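# Index the turntable one hole clockwise and release

## Task

Rotate the turntable forward by exactly one hole position, clockwise when looked at from above, so that the plunger's pin sits all the way down in the new hole; the fixture must end standing upright on the deck, with neither gripper (nor any wrist camera cable) in contact with it.

## Robot and tools

ROBOT. Two six-joint arms, left_arm and right_arm, each with a parallel two-finger gripper and a wrist camera. Cameras: cam_head_left, cam_head_right (fixed), cam_left_wrist, cam_right_wrist, all 896x504.

FRAMES. Scene frame: origin on the table surface halfway between the two nominal arm bases, +z up, +x away from the robots over the table, left_arm toward +y (image left/right does not follow this). Calibrated bases in the scene frame: left_arm at (+0.025, +0.326, +0.031) m, quat_wxyz (+1.000, 0, 0, +0.003); right_arm at (-0.004, -0.268, +0.031) m, quat_wxyz (+1.000, 0, 0, -0.018); both have +z up. Every hand pose, velocity and wrist camera pose in a result is given in that arm's own base frame; fixed cameras and the table use the scene frame. end_effector_position (m) is the point between the finger pads, roughly 1 cm inside the tips; the fingers extend along the gripper's +z and separate along its y. Printed hand poses may be off by a few cm, more at long reach.

A ROW. Every command row is 14 numbers: left_arm's six joints then its opening, then right_arm's six joints then its opening, even when only one arm moves. Joint order in rows and in all per-joint result lists: waist, shoulder, elbow, wrist roll, wrist yaw, wrist pitch. Joint numbers are absolute target angles in radians (not offsets), same scale as Joint positions. Stated ranges: waist -2.618 to 3.054, shoulder 0.000 to 3.142, elbow 0.000 to 3.142, wrist roll -2.094 to 2.094, wrist yaw -1.571 to 1.571, wrist pitch -1.571 to 1.571. True stops may differ by up to 0.059 rad; a target beyond a range by more than 0.059 and farther out than the current angle gets the call refused; targets past the real stop are clipped and may report "joint sent to its limit". Opening is a unitless command from -1 (closed) to +1 (fully open); between the ends it sets where grip_measured should read. To keep a gripper unchanged resend its current command; 0 means half open, not 'no change'.

TOOLS.
- execute_actions(actions, cameras): actions is a list of actions; each action is a list of up to 15 rows, one per 1/30 s step, the last row repeated to fill 15 steps (0.5 s). An empty list just reports state.
- move(target, speed, blend, opening_speed, blocking, cameras): target is one row or a list of up to 15 rows (absolute joint angles plus openings), all sharing 10 s; joints interpolate together so hand paths curve and avoid nothing. speed in rad/s for the joint with farthest to travel, 0.01 to 12.57, default 0.5, one value or one per target. blend in rad rounds corners at intermediate targets (default 0). opening_speed: rate of the opening command per second on the -1..+1 scale, at least 0.2; use near the minimum on fragile items. blocking=false returns after about 0.5 s while the move continues; a new move takes over from the running one. The result adds a "move:" line: done, off_target (resting more than 0.035 rad from a target), moving, held, fault, and possibly limits=held. done does not mean no contact.
- wait(seconds 0 to 10): let time pass holding the last command.
- stop(): brake a running move.
- zoom_image(camera, region [x0,y0,x1,y1] pixels, top-left origin, at most 504x504): closer look at that camera's latest image.
- read_manual(section "licences"): licence texts only.
- finished_scene(scene 1 or 2): ends the scene permanently; call when the turntable is indexed and both hands are clear.

MOTION LIMITS. Each step the commanded angle can lead the measured angle by at most 0.339 rad (waist, shoulder, elbow) or 2.2 rad (wrist joints); if targets would move a gripper over 200 mm from where it is, that arm's targets are scaled back. Far goals need several actions. Tiny changes may not start a joint. Unfinished motion should be recommanded; to hold still, resend the Joint targets values.

RESULT LINES. Joint positions and Joint velocities: one block per arm, six joints (rad, rad/s) then the finger pad gap (m, m/s; 0.094 when fully open). "within noise" means the arm is still. Joint targets: angles currently being driven to. Tool commands: present opening commands. grip_measured: measured opening on the command scale, reading up to about 2.7 mm wide when empty and somewhat narrower than a firmly gripped part. The grip reaches full force (about 50-64 N per pad) once commanded about 0.05 below the touch reading; to release, command well above grip_measured. Joint torques follow joint order, positive toward larger angles, include gravity and offsets; joints 1-3 wrap at ±28 N m. execute_actions results also list some intermediate step positions. "joint command not followed": the clearance check altered that arm's targets. MOTOR HOT appears at 75 °C; at 90 °C an OVER-TEMPERATURE FAULT folds that arm away for the rest of the scene; at 100 °C it goes limp.

AVOID. Dropping or releasing moving parts, fast impacts, hard pressing (pushing a target far beyond contact presses harder), the two arms striking or squeezing each other (including one gripper closing on the other's fingers), knocking the fixture over or off the table, and long stretched-out or straining holds that heat motors. Any arm stop is costly. Simulated time runs during thinking. Move slowly near contact, then withdraw both hands so nothing touches the fixture.

Each tool is called as name(argument=value, ...), one argument or row to a line, values as JSON.

## Session

execute_actions(
  actions=[],
)

Scene clock: 0.00 s.
left_arm: end_effector_position=(+0.3695, +0.0210, +0.1447) grip_measured=+1.000 end_effector_quat_wxyz=(+0.691, -0.046, +0.720, +0.036) | right_arm: end_effector_position=(+0.3642, -0.0543, +0.1341) grip_measured=+1.000 end_effector_quat_wxyz=(+0.671, +0.135, +0.726, -0.062)
Joint names: [waist, shoulder, elbow, wrist roll, wrist yaw, wrist pitch]
Joint positions: left_arm=[-0.002 1.545 0.182 -0.017 -0.116 1.321 0.094] | right_arm=[-0.036 1.532 0.189 0.115 0.24 1.248 0.094]
Joint velocities: within noise
Joint torques (N m): no reading
Heat: left arm: 33 °C; right arm: 32 °C.
Joint targets: left_arm=[-0.002 1.540 0.186 -0.017 -0.116 1.320] | right_arm=[-0.036 1.528 0.193 0.114 0.240 1.243]
Tool commands: left_gripper/opening=+1.0 right_gripper/opening=+1.0

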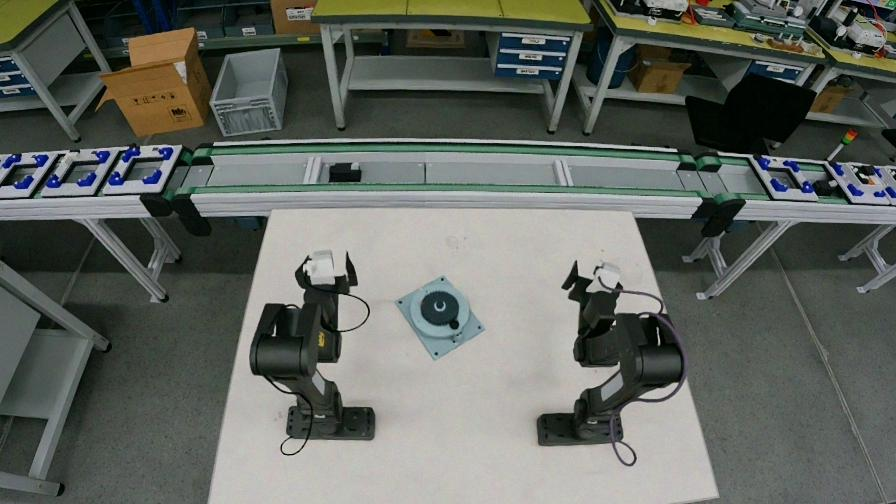

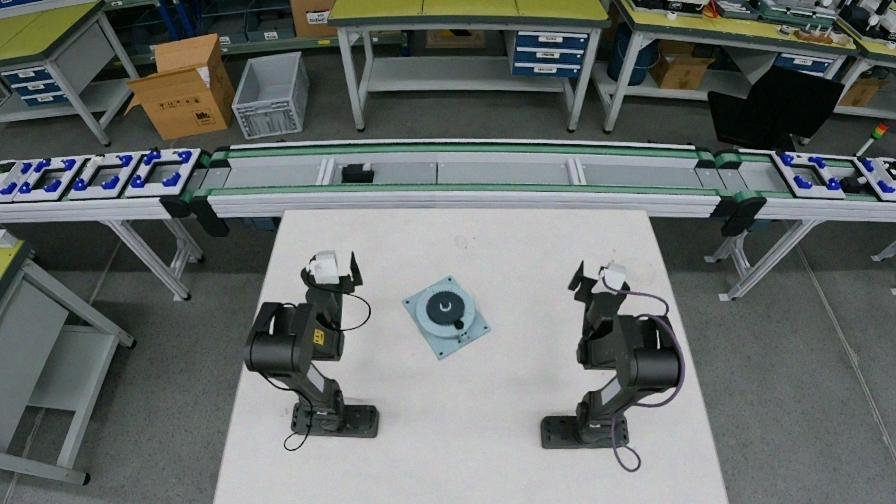

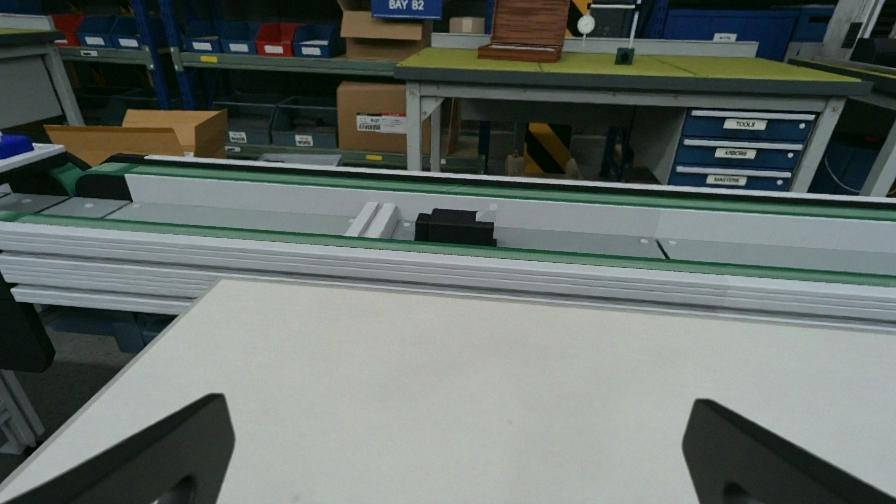

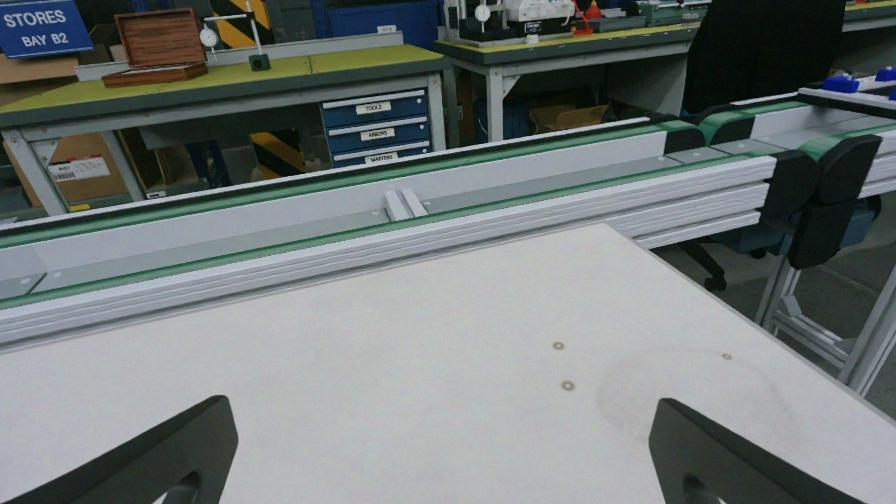

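zoom_image(
  camera="cam_head_left",
  region=[380, 260, 500, 370],
)

zoom_image(
  camera="cam_head_right",
  region=[390, 260, 510, 370],
)

Scaled by 4.200 from the camera's 896x504 image, which has a finer 1280x720 frame.

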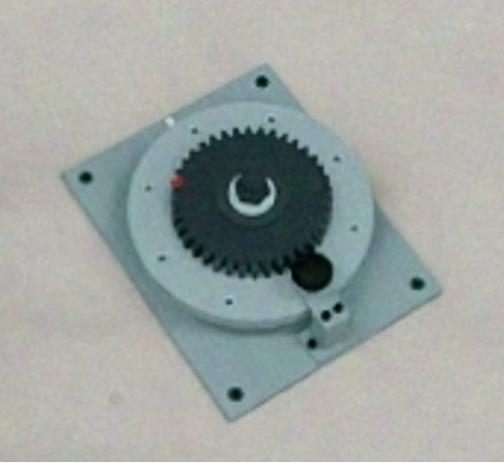

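Scaled by 4.200 from the camera's 896x504 image, which has a finer 1280x720 frame.

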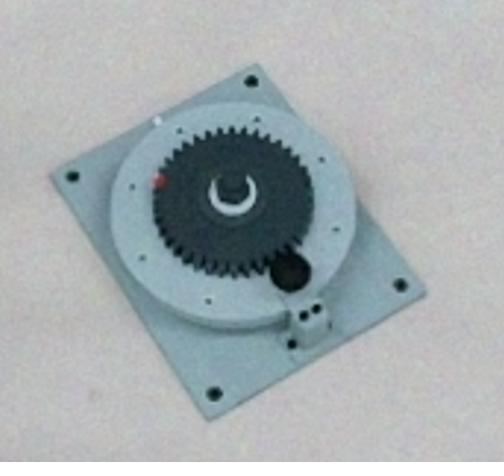

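move(
  target=[-0.82, 1.525, 1.689, 0.0, 0.0, -1.364, 1.0, 0.40, 0.63, 0.587, 0.0, 0.0, -0.477, 1.0],
  speed=0.8,
)

Scene clock: 121.97 s.
left_arm: end_effector_position=(+0.2292, -0.2408, +0.2369) grip_measured=+1.000 end_effector_quat_wxyz=(+0.157, +0.386, +0.907, -0.066) | right_arm: end_effector_position=(+0.2498, +0.1021, +0.1887) grip_measured=+1.000 end_effector_quat_wxyz=(+0.483, -0.163, +0.855, +0.093)
Joint names: [waist, shoulder, elbow, wrist roll, wrist yaw, wrist pitch]
Joint positions: left_arm=[-0.816 1.545 1.663 -0.01 -0.006 -1.347 0.094] | right_arm=[0.392 0.639 0.561 0.01 0.011 -0.464 0.094]
Joint velocities: within noise
Joint torques (N m): left_arm=[-0.32 -8.12 7.15 0.12 0.03 0.93] | right_arm=[0.7 -0.4 11.64 -0.08 -0.12 1.53]
Heat: left arm: 34 °C; right arm: 35 °C.
Joint targets: left_arm=[-0.820 1.525 1.689 0.000 0.000 -1.364] | right_arm=[0.400 0.630 0.587 0.000 0.000 -0.477]
move: done

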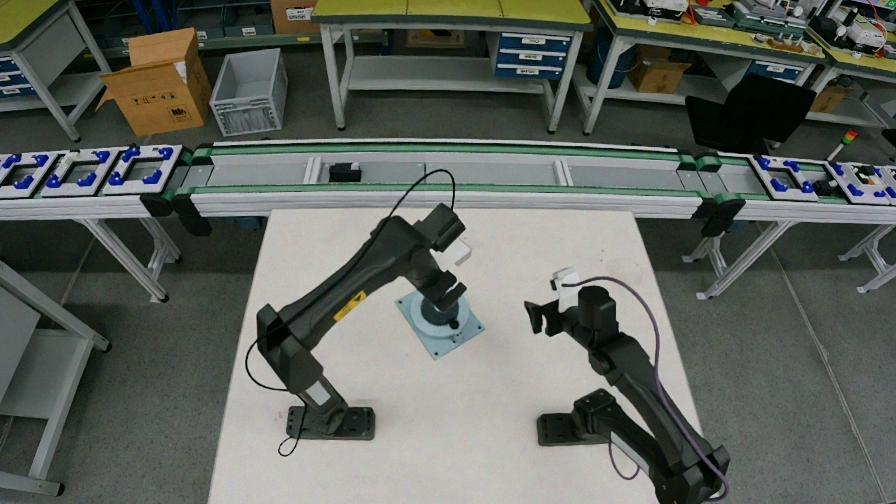

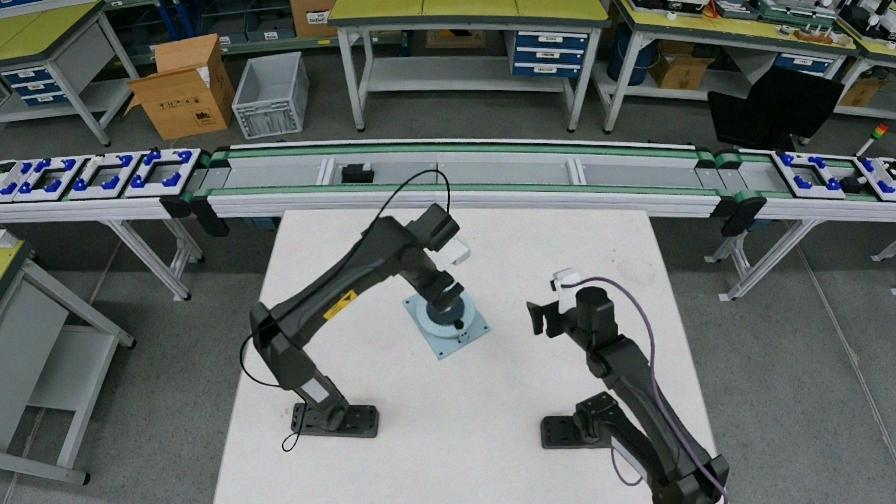

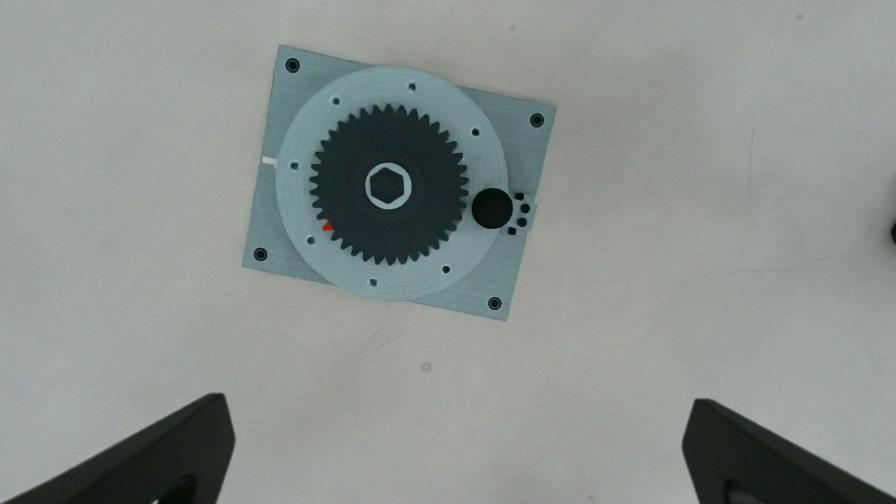

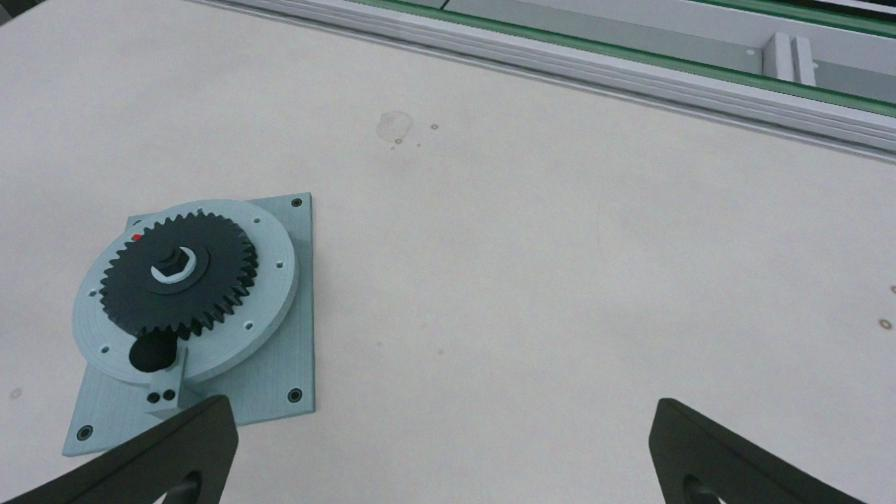

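zoom_image(
  camera="cam_left_wrist",
  region=[230, 30, 570, 330],
)

zoom_image(
  camera="cam_right_wrist",
  region=[50, 180, 330, 470],
)

Scaled by 1.482 from the camera's 896x504 image, which has a finer 1280x720 frame.

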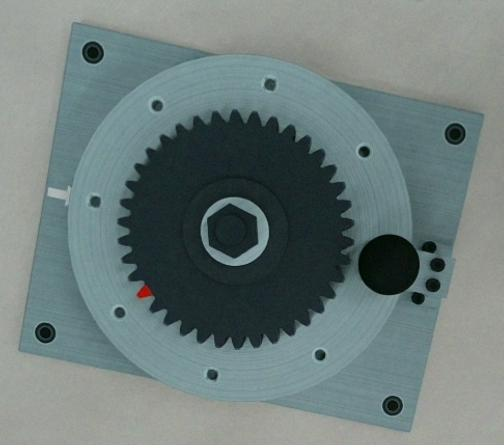

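Scaled by 1.738 from the camera's 896x504 image, which has a finer 1280x720 frame.

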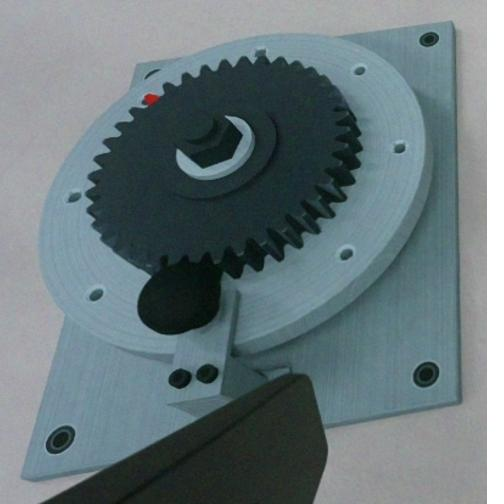

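zoom_image(
  camera="cam_left_wrist",
  region=[350, 150, 550, 260],
)

zoom_image(
  camera="cam_right_wrist",
  region=[90, 230, 270, 430],
)

Scaled by 2.520 from the camera's 896x504 image, which has a finer 1280x720 frame.

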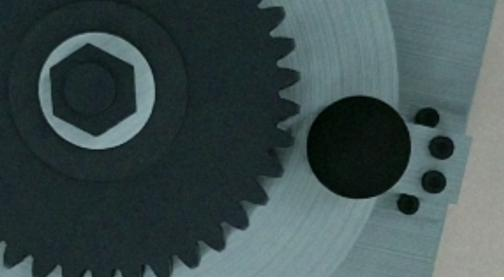

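Scaled by 2.520 from the camera's 896x504 image, which has a finer 1280x720 frame.

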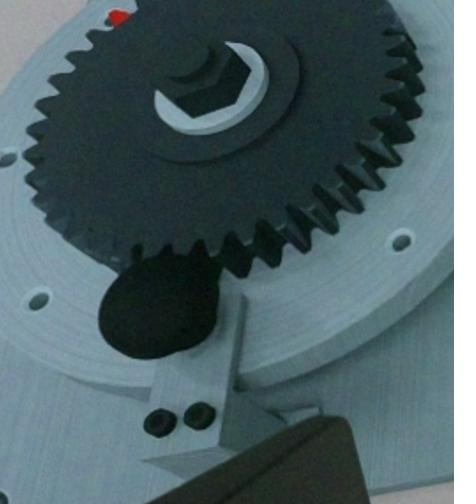

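move(
  target=[-0.72, 2.05, 1.935, -1.047, 0.0, -1.45, 1.0, 0.85, 1.605, 0.05, 0.0, 0.0, 1.26, 1.0],
  speed=0.8,
)

Scene clock: 429.97 s.
left_arm: end_effector_position=(+0.2935, -0.2591, +0.1353) grip_measured=+1.000 end_effector_quat_wxyz=(+0.005, -0.154, +0.988, -0.005) | right_arm: end_effector_position=(+0.2211, +0.2470, +0.0661) grip_measured=+1.000 end_effector_quat_wxyz=(+0.542, -0.324, +0.737, +0.242)
Joint names: [waist, shoulder, elbow, wrist roll, wrist yaw, wrist pitch]
Joint positions: left_arm=[-0.727 2.033 1.907 -1.036 -0.002 -1.431 0.094] | right_arm=[0.842 1.595 0.056 0.007 0.008 1.239 0.094]
Joint velocities: within noise
Joint torques (N m): left_arm=[0.53 -9.36 7.1 -0.11 0.01 0.21] | right_arm=[0.73 -2.99 4 -0.06 -0.1 1.93]
Heat: left arm: 33 °C; right arm: 35 °C.
Joint targets: left_arm=[-0.720 2.050 1.935 -1.047 0.000 -1.450] | right_arm=[0.850 1.605 0.050 0.000 0.000 1.260]
move: done

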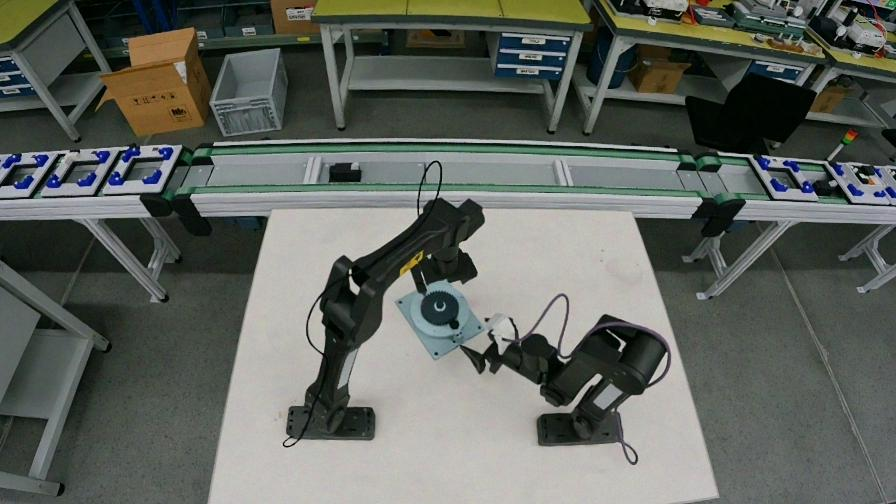

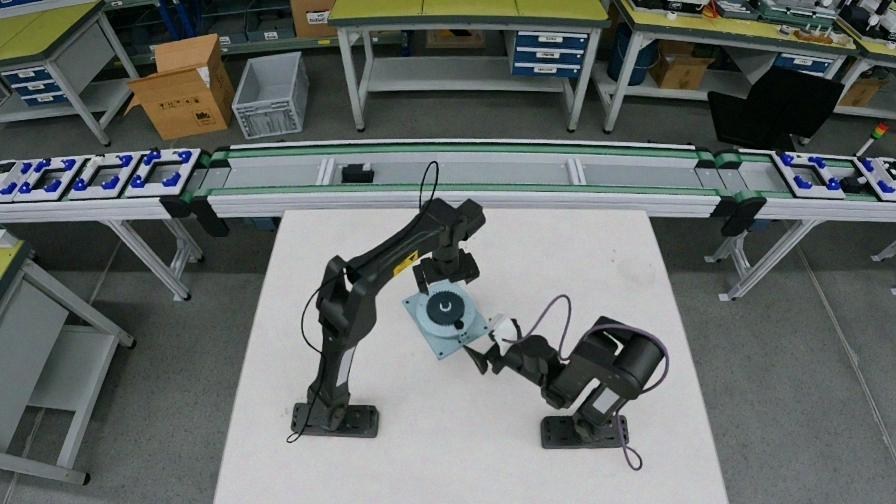

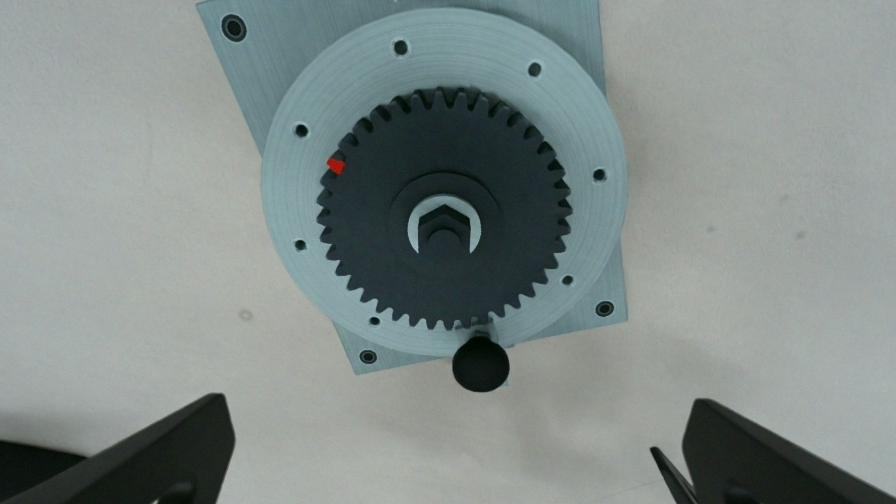

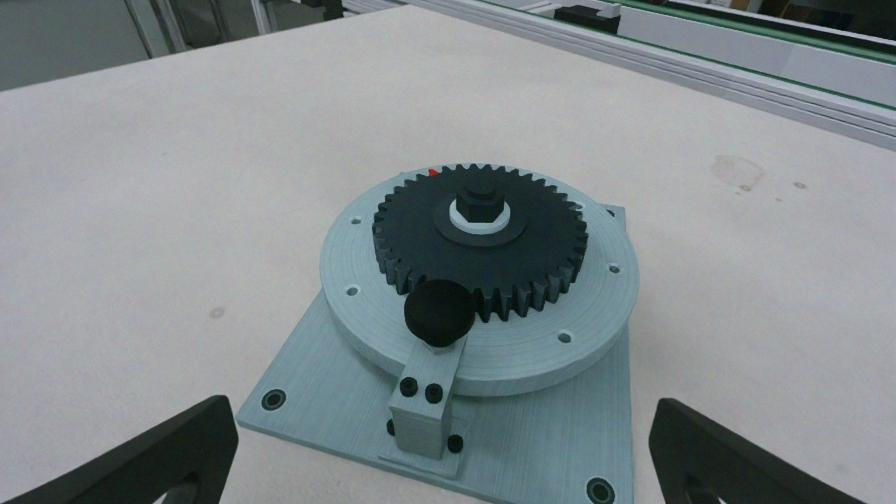

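zoom_image(
  camera="cam_right_wrist",
  region=[360, 250, 560, 470],
)

zoom_image(
  camera="cam_left_wrist",
  region=[350, 160, 550, 400],
)

zoom_image(
  camera="cam_right_wrist",
  region=[360, 150, 600, 330],
)

Scaled by 2.291 from the camera's 896x504 image, which has a finer 1280x720 frame.

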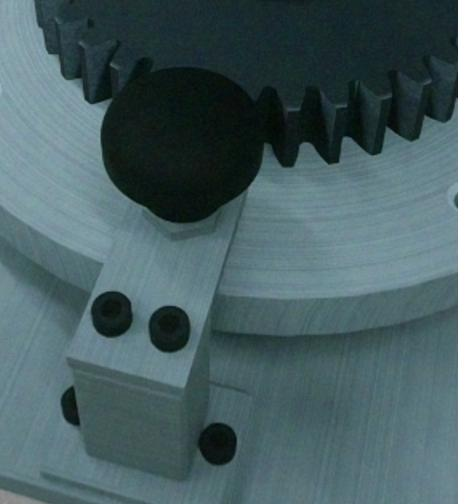

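Scaled by 2.100 from the camera's 896x504 image, which has a finer 1280x720 frame.

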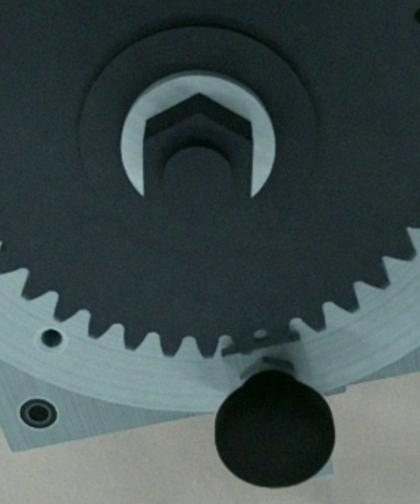

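Scaled by 2.100 from the camera's 896x504 image, which has a finer 1280x720 frame.

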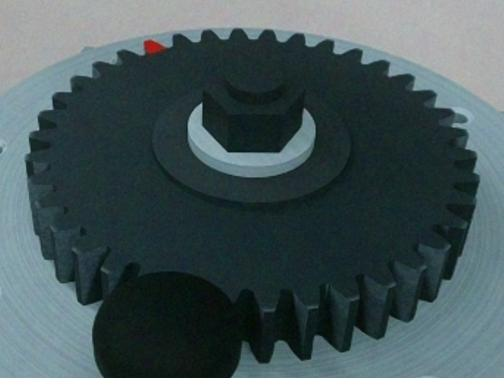

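move(
  target=[-0.72, 2.05, 1.935, -1.047, 0.0, -1.45, -0.1, 0.85, 1.605, 0.05, 0.0, 0.0, 1.26, 0.0],
  speed=0.8,
  cameras=["cam_left_wrist", "cam_right_wrist"],
)

Scene clock: 513.63 s.
left_arm: end_effector_position=(+0.2933, -0.2591, +0.1353) grip_measured=-0.098 end_effector_quat_wxyz=(+0.005, -0.154, +0.988, -0.005) | right_arm: end_effector_position=(+0.2211, +0.2471, +0.0662) grip_measured=+0.002 end_effector_quat_wxyz=(+0.542, -0.324, +0.736, +0.242)
Joint names: [waist, shoulder, elbow, wrist roll, wrist yaw, wrist pitch]
Joint positions: left_arm=[-0.727 2.033 1.907 -1.037 -0.001 -1.432 0.042] | right_arm=[0.842 1.595 0.056 0.007 0.008 1.24 0.047]
Joint velocities: within noise
Joint torques (N m): left_arm=[0.5 -9.36 7.13 -0.1 0.01 0.22] | right_arm=[0.76 -3.03 3.97 -0.05 -0.08 1.94]
Heat: left arm: 34 °C; right arm: 38 °C.
Joint targets: left_arm=[-0.720 2.050 1.935 -1.047 0.000 -1.450] | right_arm=[0.850 1.605 0.050 0.000 0.000 1.260]
move: done
Images, in order (width x height): cam_left_wrist 896x504, cam_right_wrist 896x504.

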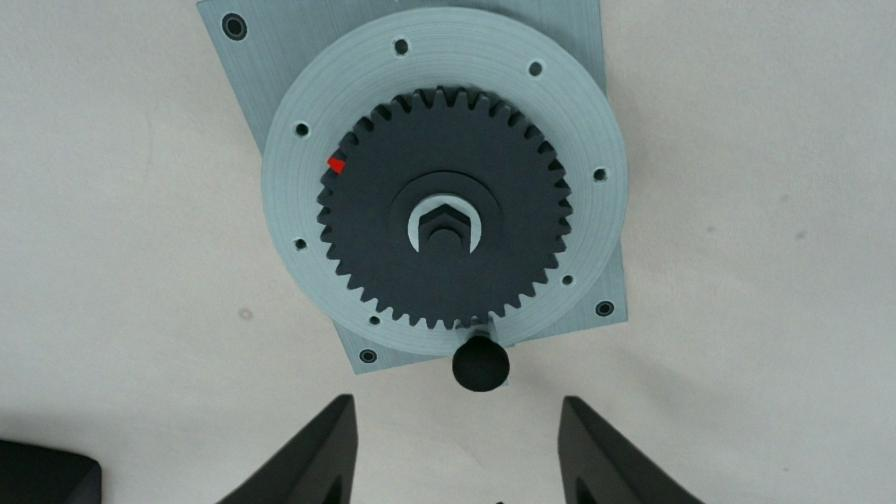

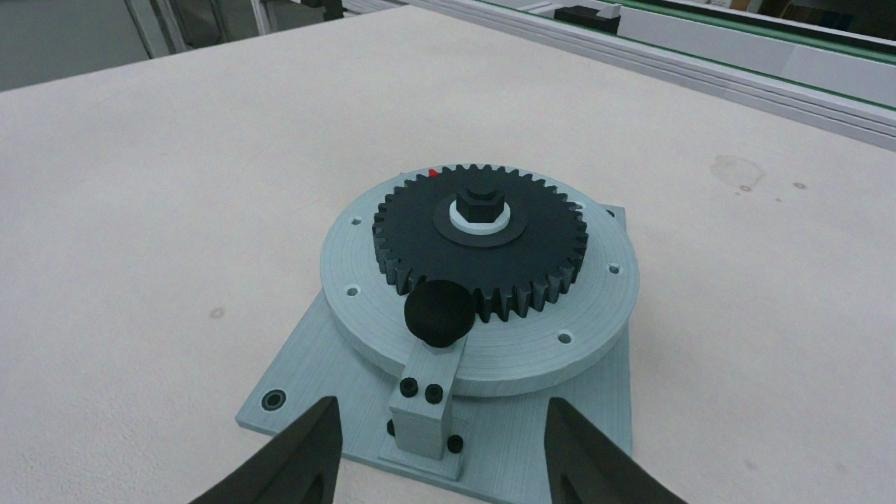

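move(
  target=[-0.716, 2.042, 1.722, -1.047, 0.0, -1.259, -0.1, 0.855, 1.605, 0.05, 0.0, 0.0, 1.26, 0.0],
  speed=0.5,
  cameras=["cam_left_wrist", "cam_right_wrist"],
)

Scene clock: 583.47 s.
left_arm: end_effector_position=(+0.2918, -0.2561, +0.0914) grip_measured=-0.098 end_effector_quat_wxyz=(-0.001, -0.156, +0.988, +0.002) | right_arm: end_effector_position=(+0.2199, +0.2481, +0.0662) grip_measured=+0.002 end_effector_quat_wxyz=(+0.542, -0.326, +0.736, +0.243)
Joint names: [waist, shoulder, elbow, wrist roll, wrist yaw, wrist pitch]
Joint positions: left_arm=[-0.724 2.033 1.733 -1.037 -0.001 -1.275 0.042] | right_arm=[0.846 1.595 0.056 0.007 0.008 1.24 0.047]
Joint velocities: within noise
Joint torques (N m): left_arm=[0.58 -10.1 4.11 -0.1 0.02 0.57] | right_arm=[0.77 -3.07 3.96 -0.04 -0.1 1.93]
Heat: left arm: 35 °C; right arm: 39 °C.
Joint targets: left_arm=[-0.716 2.042 1.722 -1.047 0.000 -1.259] | right_arm=[0.855 1.605 0.050 0.000 0.000 1.260]
move: done
Images, in order (width x height): cam_left_wrist 896x504, cam_right_wrist 896x504.

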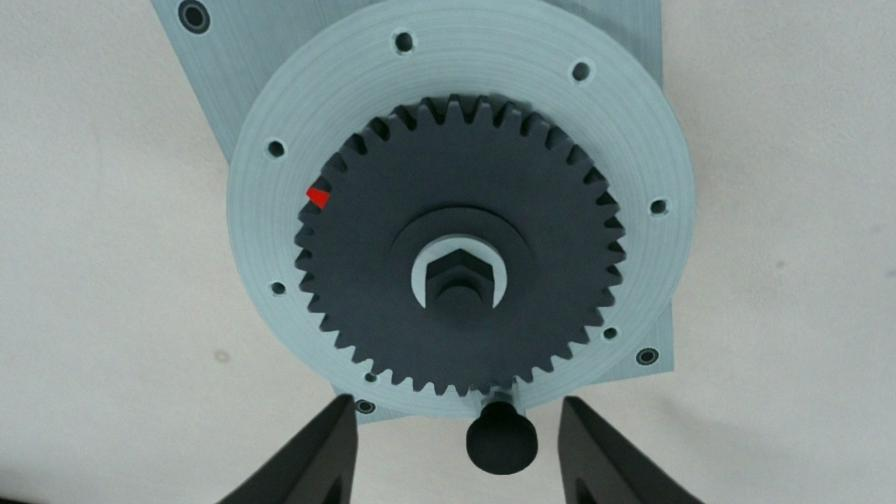

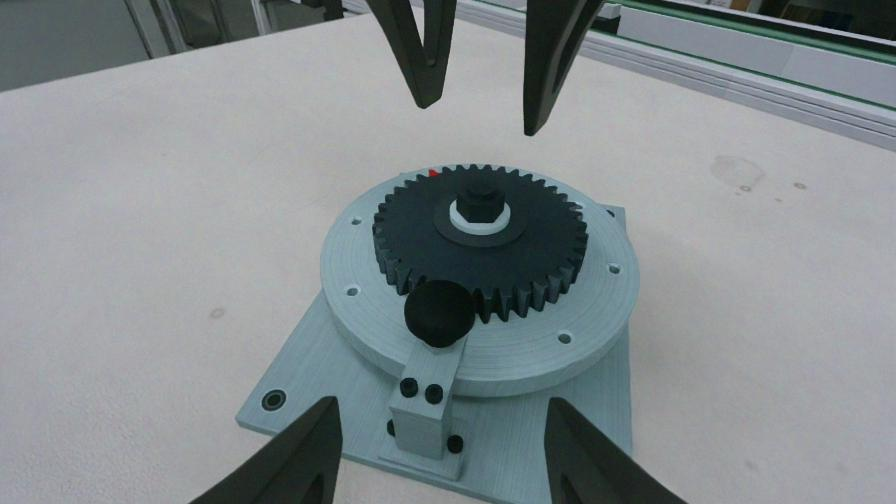

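move(
  target=[-0.709, 2.054, 1.639, -1.047, 0.0, -1.161, -0.1, 0.855, 1.605, 0.05, 0.0, 0.0, 1.26, 0.0],
  speed=0.4,
  cameras=["cam_left_wrist", "cam_right_wrist"],
)

zoom_image(
  camera="cam_right_wrist",
  region=[360, 40, 600, 260],
)

zoom_image(
  camera="cam_left_wrist",
  region=[320, 180, 600, 460],
)

Scene clock: 642.50 s.
left_arm: end_effector_position=(+0.2954, -0.2552, +0.0711) grip_measured=-0.098 end_effector_quat_wxyz=(+0.004, -0.160, +0.987, -0.005) | right_arm: end_effector_position=(+0.2200, +0.2481, +0.0663) grip_measured=+0.002 end_effector_quat_wxyz=(+0.542, -0.326, +0.736, +0.243)
Joint names: [waist, shoulder, elbow, wrist roll, wrist yaw, wrist pitch]
Joint positions: left_arm=[-0.716 2.033 1.652 -1.037 -0.001 -1.177 0.042] | right_arm=[0.846 1.595 0.056 0.007 0.008 1.24 0.047]
Joint velocities: within noise
Joint torques (N m): left_arm=[0.53 -9.02 3.92 -0.09 0 0.59] | right_arm=[0.75 -3.02 3.97 -0.04 -0.09 1.93]
Heat: left arm: 35 °C; right arm: 40 °C.
Joint targets: left_arm=[-0.709 2.054 1.639 -1.047 0.000 -1.161] | right_arm=[0.855 1.605 0.050 0.000 0.000 1.260]
move: done
Images, in order (width x height): cam_left_wrist 896x504, cam_right_wrist 896x504.

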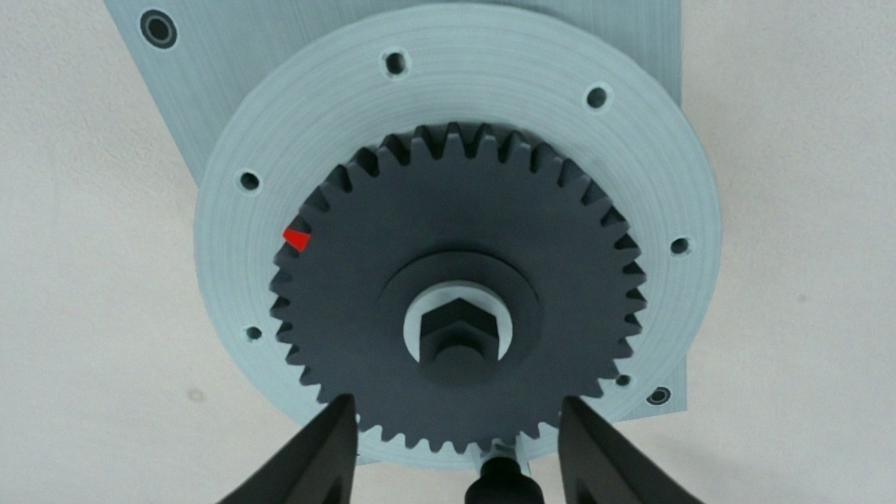

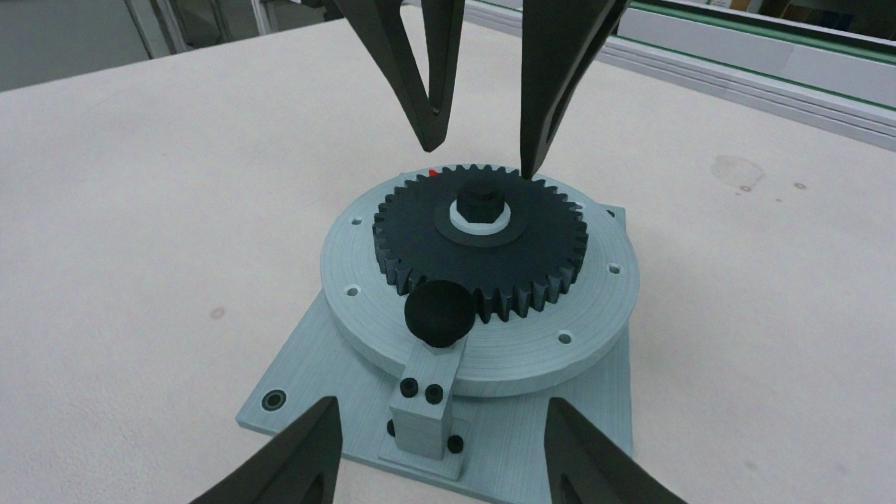

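Scaled by 2.100 from the camera's 896x504 image, which has a finer 1280x720 frame.

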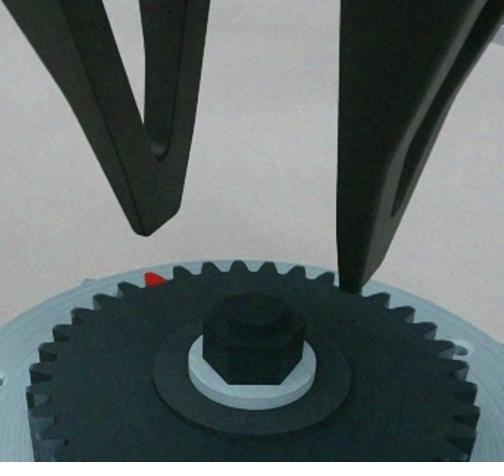

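Scaled by 1.800 from the camera's 896x504 image, which has a finer 1280x720 frame.

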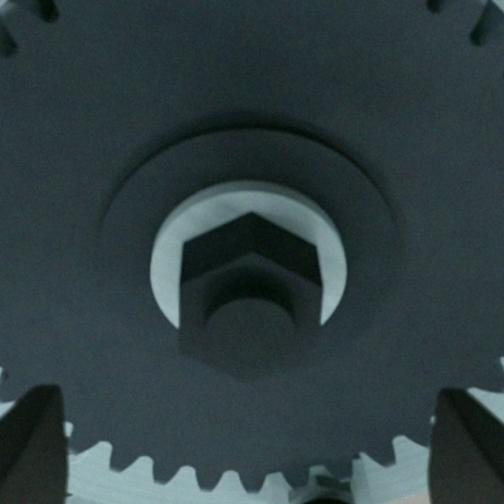

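move(
  target=[-0.706, 2.08, 1.60, -1.047, 0.0, -1.105, -0.1, 0.855, 1.605, 0.05, 0.0, 0.0, 1.26, 0.0],
  speed=0.3,
  cameras=["cam_left_wrist", "cam_right_wrist"],
)

zoom_image(
  camera="cam_right_wrist",
  region=[360, 40, 600, 260],
)

zoom_image(
  camera="cam_left_wrist",
  region=[320, 180, 600, 460],
)

Scene clock: 695.90 s.
left_arm: end_effector_position=(+0.2965, -0.2548, +0.0506) grip_measured=-0.098 end_effector_quat_wxyz=(+0.000, -0.161, +0.987, +0.000) | right_arm: end_effector_position=(+0.2200, +0.2481, +0.0663) grip_measured=+0.002 end_effector_quat_wxyz=(+0.542, -0.326, +0.736, +0.243)
Joint names: [waist, shoulder, elbow, wrist roll, wrist yaw, wrist pitch]
Joint positions: left_arm=[-0.713 2.061 1.612 -1.037 -0.001 -1.121 0.042] | right_arm=[0.846 1.595 0.056 0.007 0.008 1.24 0.047]
Joint velocities: within noise
Joint torques (N m): left_arm=[0.54 -9.4 3.9 -0.1 0.01 0.62] | right_arm=[0.8 -3.03 4.04 -0.04 -0.08 1.93]
Heat: left arm: 35 °C; right arm: 41 °C.
Joint targets: left_arm=[-0.706 2.080 1.600 -1.047 0.000 -1.105] | right_arm=[0.855 1.605 0.050 0.000 0.000 1.260]
move: done
Images, in order (width x height): cam_left_wrist 896x504, cam_right_wrist 896x504.

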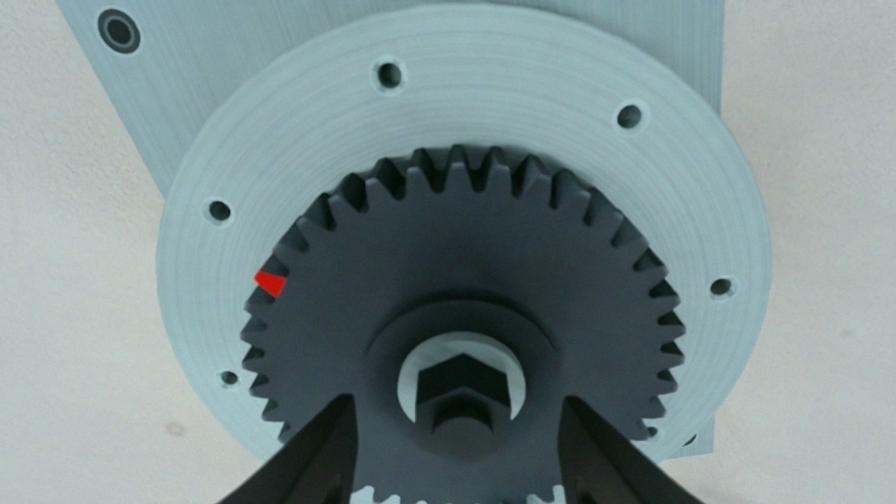

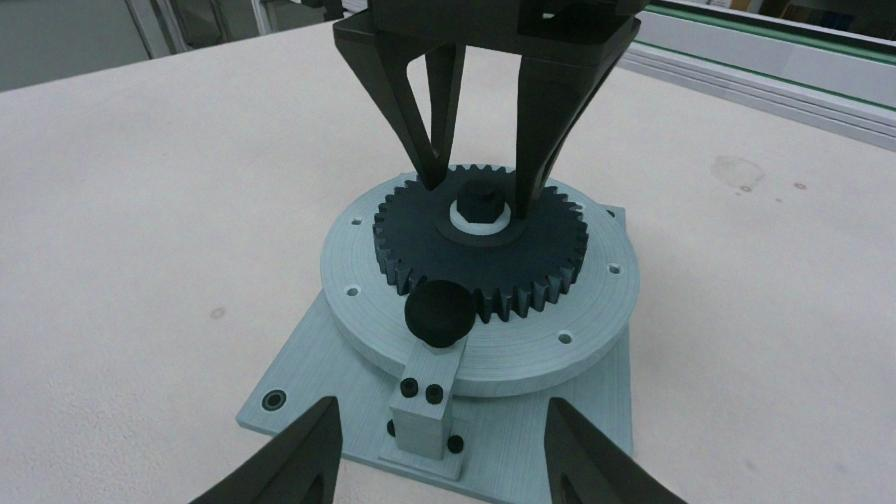

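Scaled by 2.100 from the camera's 896x504 image, which has a finer 1280x720 frame.

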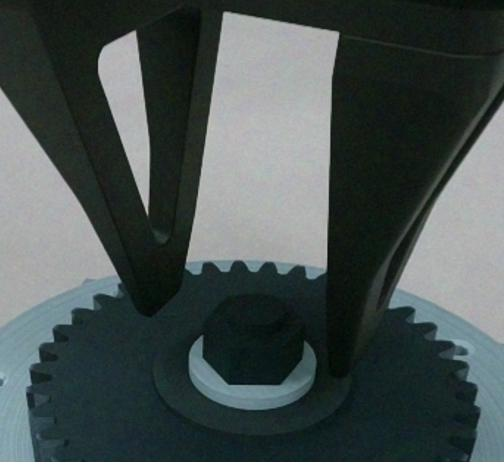

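Scaled by 1.800 from the camera's 896x504 image, which has a finer 1280x720 frame.

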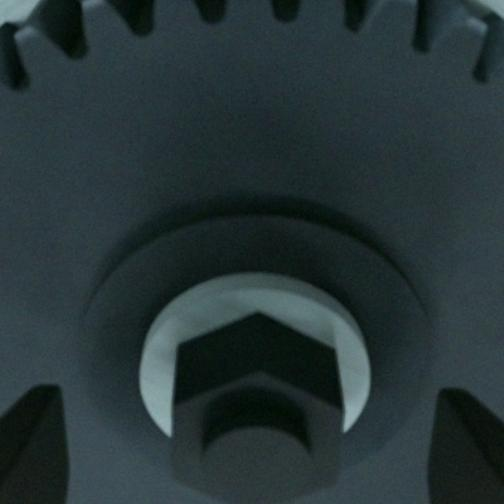

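move(
  target=[-0.703, 2.091, 1.593, -1.047, 0.0, -1.088, -0.1, 0.855, 1.605, 0.05, 0.0, 0.0, 1.26, 0.0],
  speed=0.2,
  cameras=["cam_left_wrist", "cam_right_wrist"],
)

zoom_image(
  camera="cam_right_wrist",
  region=[400, 100, 560, 250],
)

zoom_image(
  camera="cam_left_wrist",
  region=[320, 220, 600, 500],
)

Scene clock: 719.20 s.
left_arm: end_effector_position=(+0.2987, -0.2551, +0.0461) grip_measured=-0.098 end_effector_quat_wxyz=(+0.001, -0.163, +0.987, -0.001) | right_arm: end_effector_position=(+0.2199, +0.2481, +0.0663) grip_measured=+0.002 end_effector_quat_wxyz=(+0.542, -0.326, +0.736, +0.243)
Joint names: [waist, shoulder, elbow, wrist roll, wrist yaw, wrist pitch]
Joint positions: left_arm=[-0.71 2.07 1.606 -1.037 -0.001 -1.104 0.042] | right_arm=[0.846 1.595 0.056 0.007 0.007 1.24 0.047]
Joint velocities: within noise
Joint torques (N m): left_arm=[0.53 -9.21 3.86 -0.11 0 0.58] | right_arm=[0.79 -3 3.96 -0.06 -0.09 1.92]
Heat: left arm: 36 °C; right arm: 41 °C.
Joint targets: left_arm=[-0.703 2.091 1.593 -1.047 0.000 -1.088] | right_arm=[0.855 1.605 0.050 0.000 0.000 1.260]
move: done
Images, in order (width x height): cam_left_wrist 896x504, cam_right_wrist 896x504.

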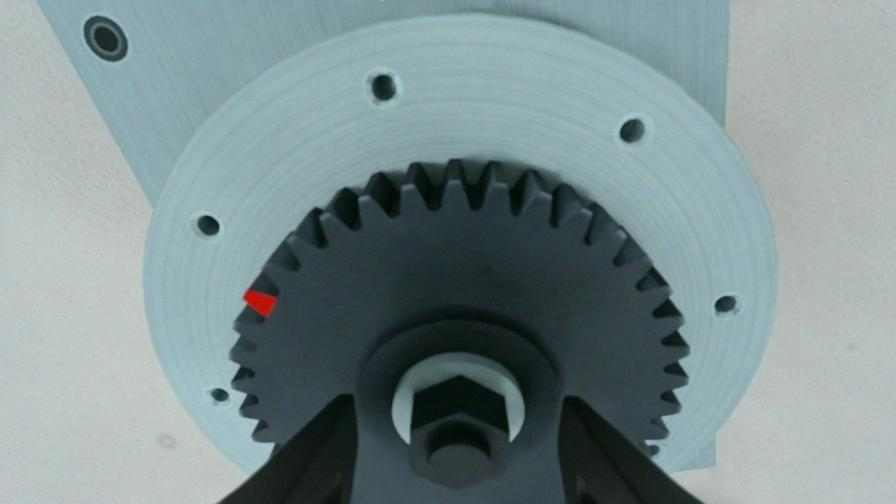

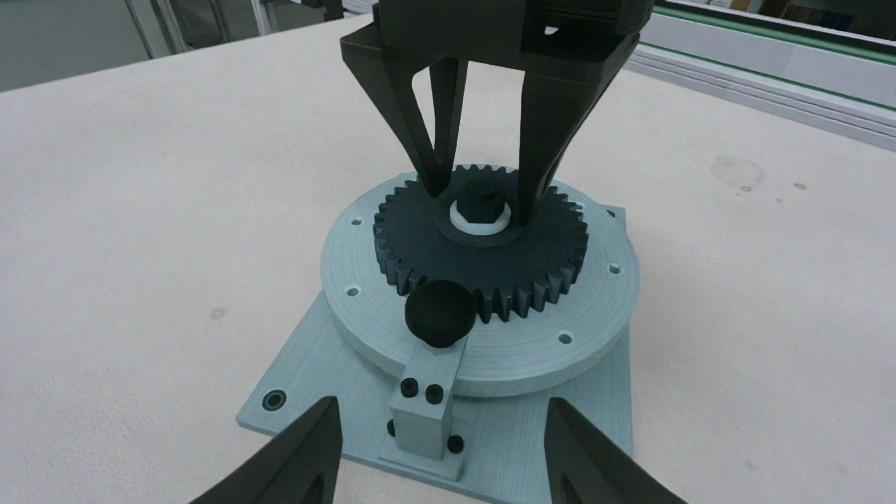

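Scaled by 3.150 from the camera's 896x504 image, which has a finer 1280x720 frame.

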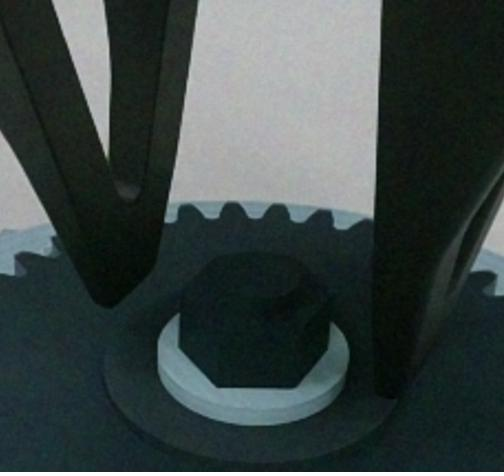

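Scaled by 1.800 from the camera's 896x504 image, which has a finer 1280x720 frame.

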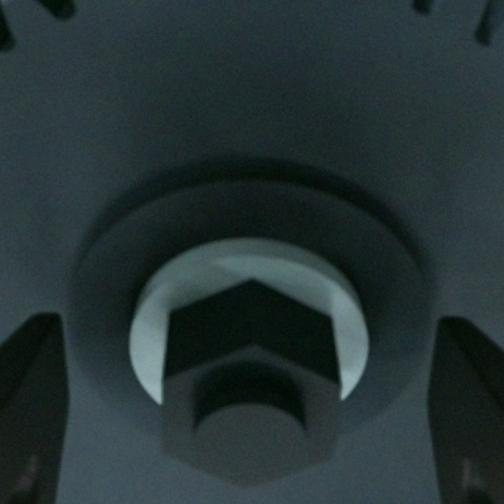

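move(
  target=[-0.703, 2.091, 1.593, -1.047, 0.0, -1.088, -0.72, 0.855, 1.605, 0.05, 0.0, 0.0, 1.26, 0.0],
  speed=0.2,
  opening_speed=0.3,
  cameras=["cam_left_wrist", "cam_right_wrist"],
)

zoom_image(
  camera="cam_left_wrist",
  region=[320, 220, 600, 500],
)

Scene clock: 731.23 s.
left_arm: end_effector_position=(+0.2989, -0.2553, +0.0461) grip_measured=-0.628 end_effector_quat_wxyz=(+0.002, -0.163, +0.987, -0.001) | right_arm: end_effector_position=(+0.2199, +0.2481, +0.0663) grip_measured=+0.002 end_effector_quat_wxyz=(+0.542, -0.326, +0.736, +0.243)
Joint names: [waist, shoulder, elbow, wrist roll, wrist yaw, wrist pitch]
Joint positions: left_arm=[-0.71 2.07 1.606 -1.037 -0.001 -1.103 0.017] | right_arm=[0.846 1.595 0.056 0.007 0.007 1.24 0.047]
Joint velocities: within noise
Joint torques (N m): left_arm=[0.54 -9.22 3.84 -0.1 0 0.58] | right_arm=[0.75 -3.02 3.96 -0.04 -0.09 1.93]
Heat: left arm: 36 °C; right arm: 41 °C.
Joint targets: left_arm=[-0.703 2.091 1.593 -1.047 0.000 -1.088] | right_arm=[0.855 1.605 0.050 0.000 0.000 1.260]
move: done
Images, in order (width x height): cam_left_wrist 896x504, cam_right_wrist 896x504.

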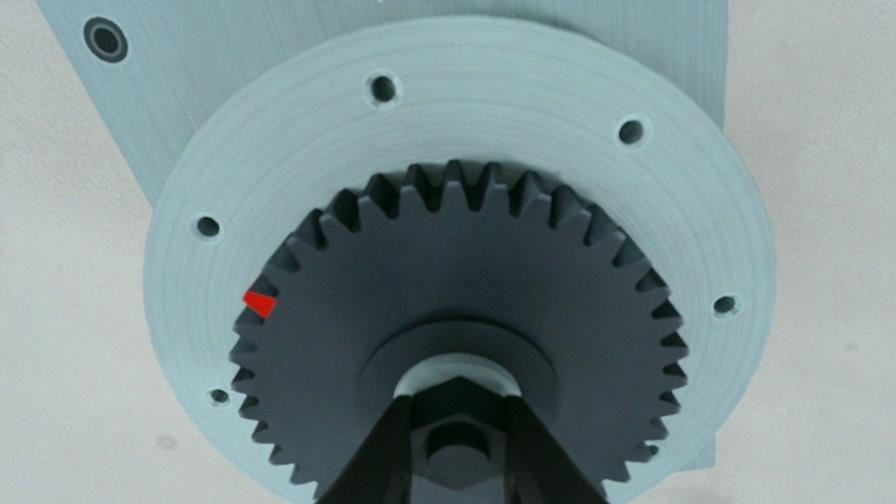

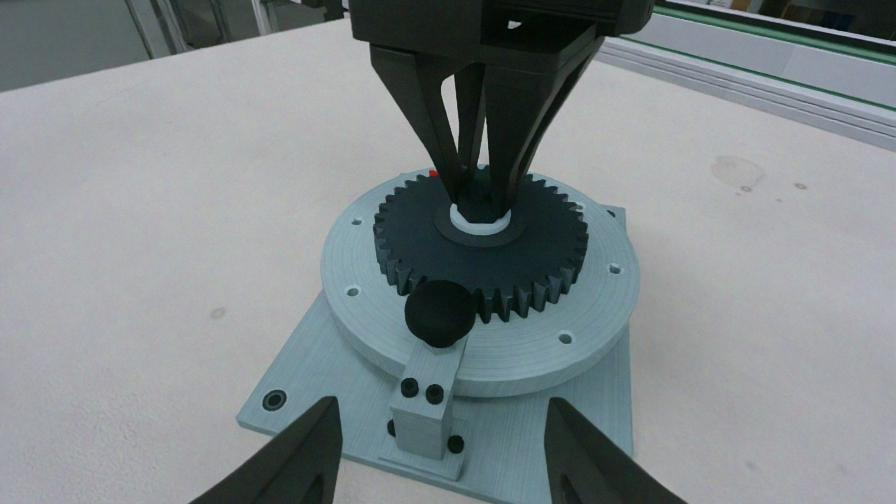

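Scaled by 1.800 from the camera's 896x504 image, which has a finer 1280x720 frame.

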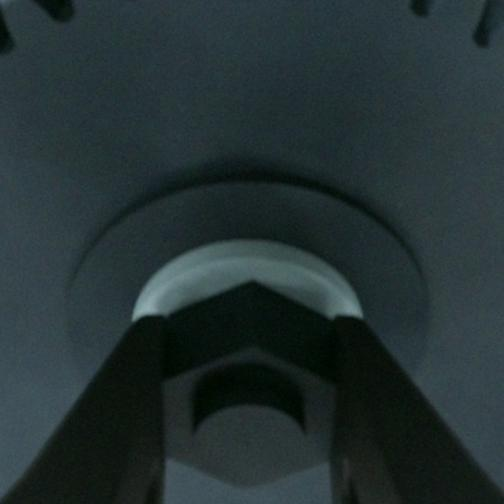

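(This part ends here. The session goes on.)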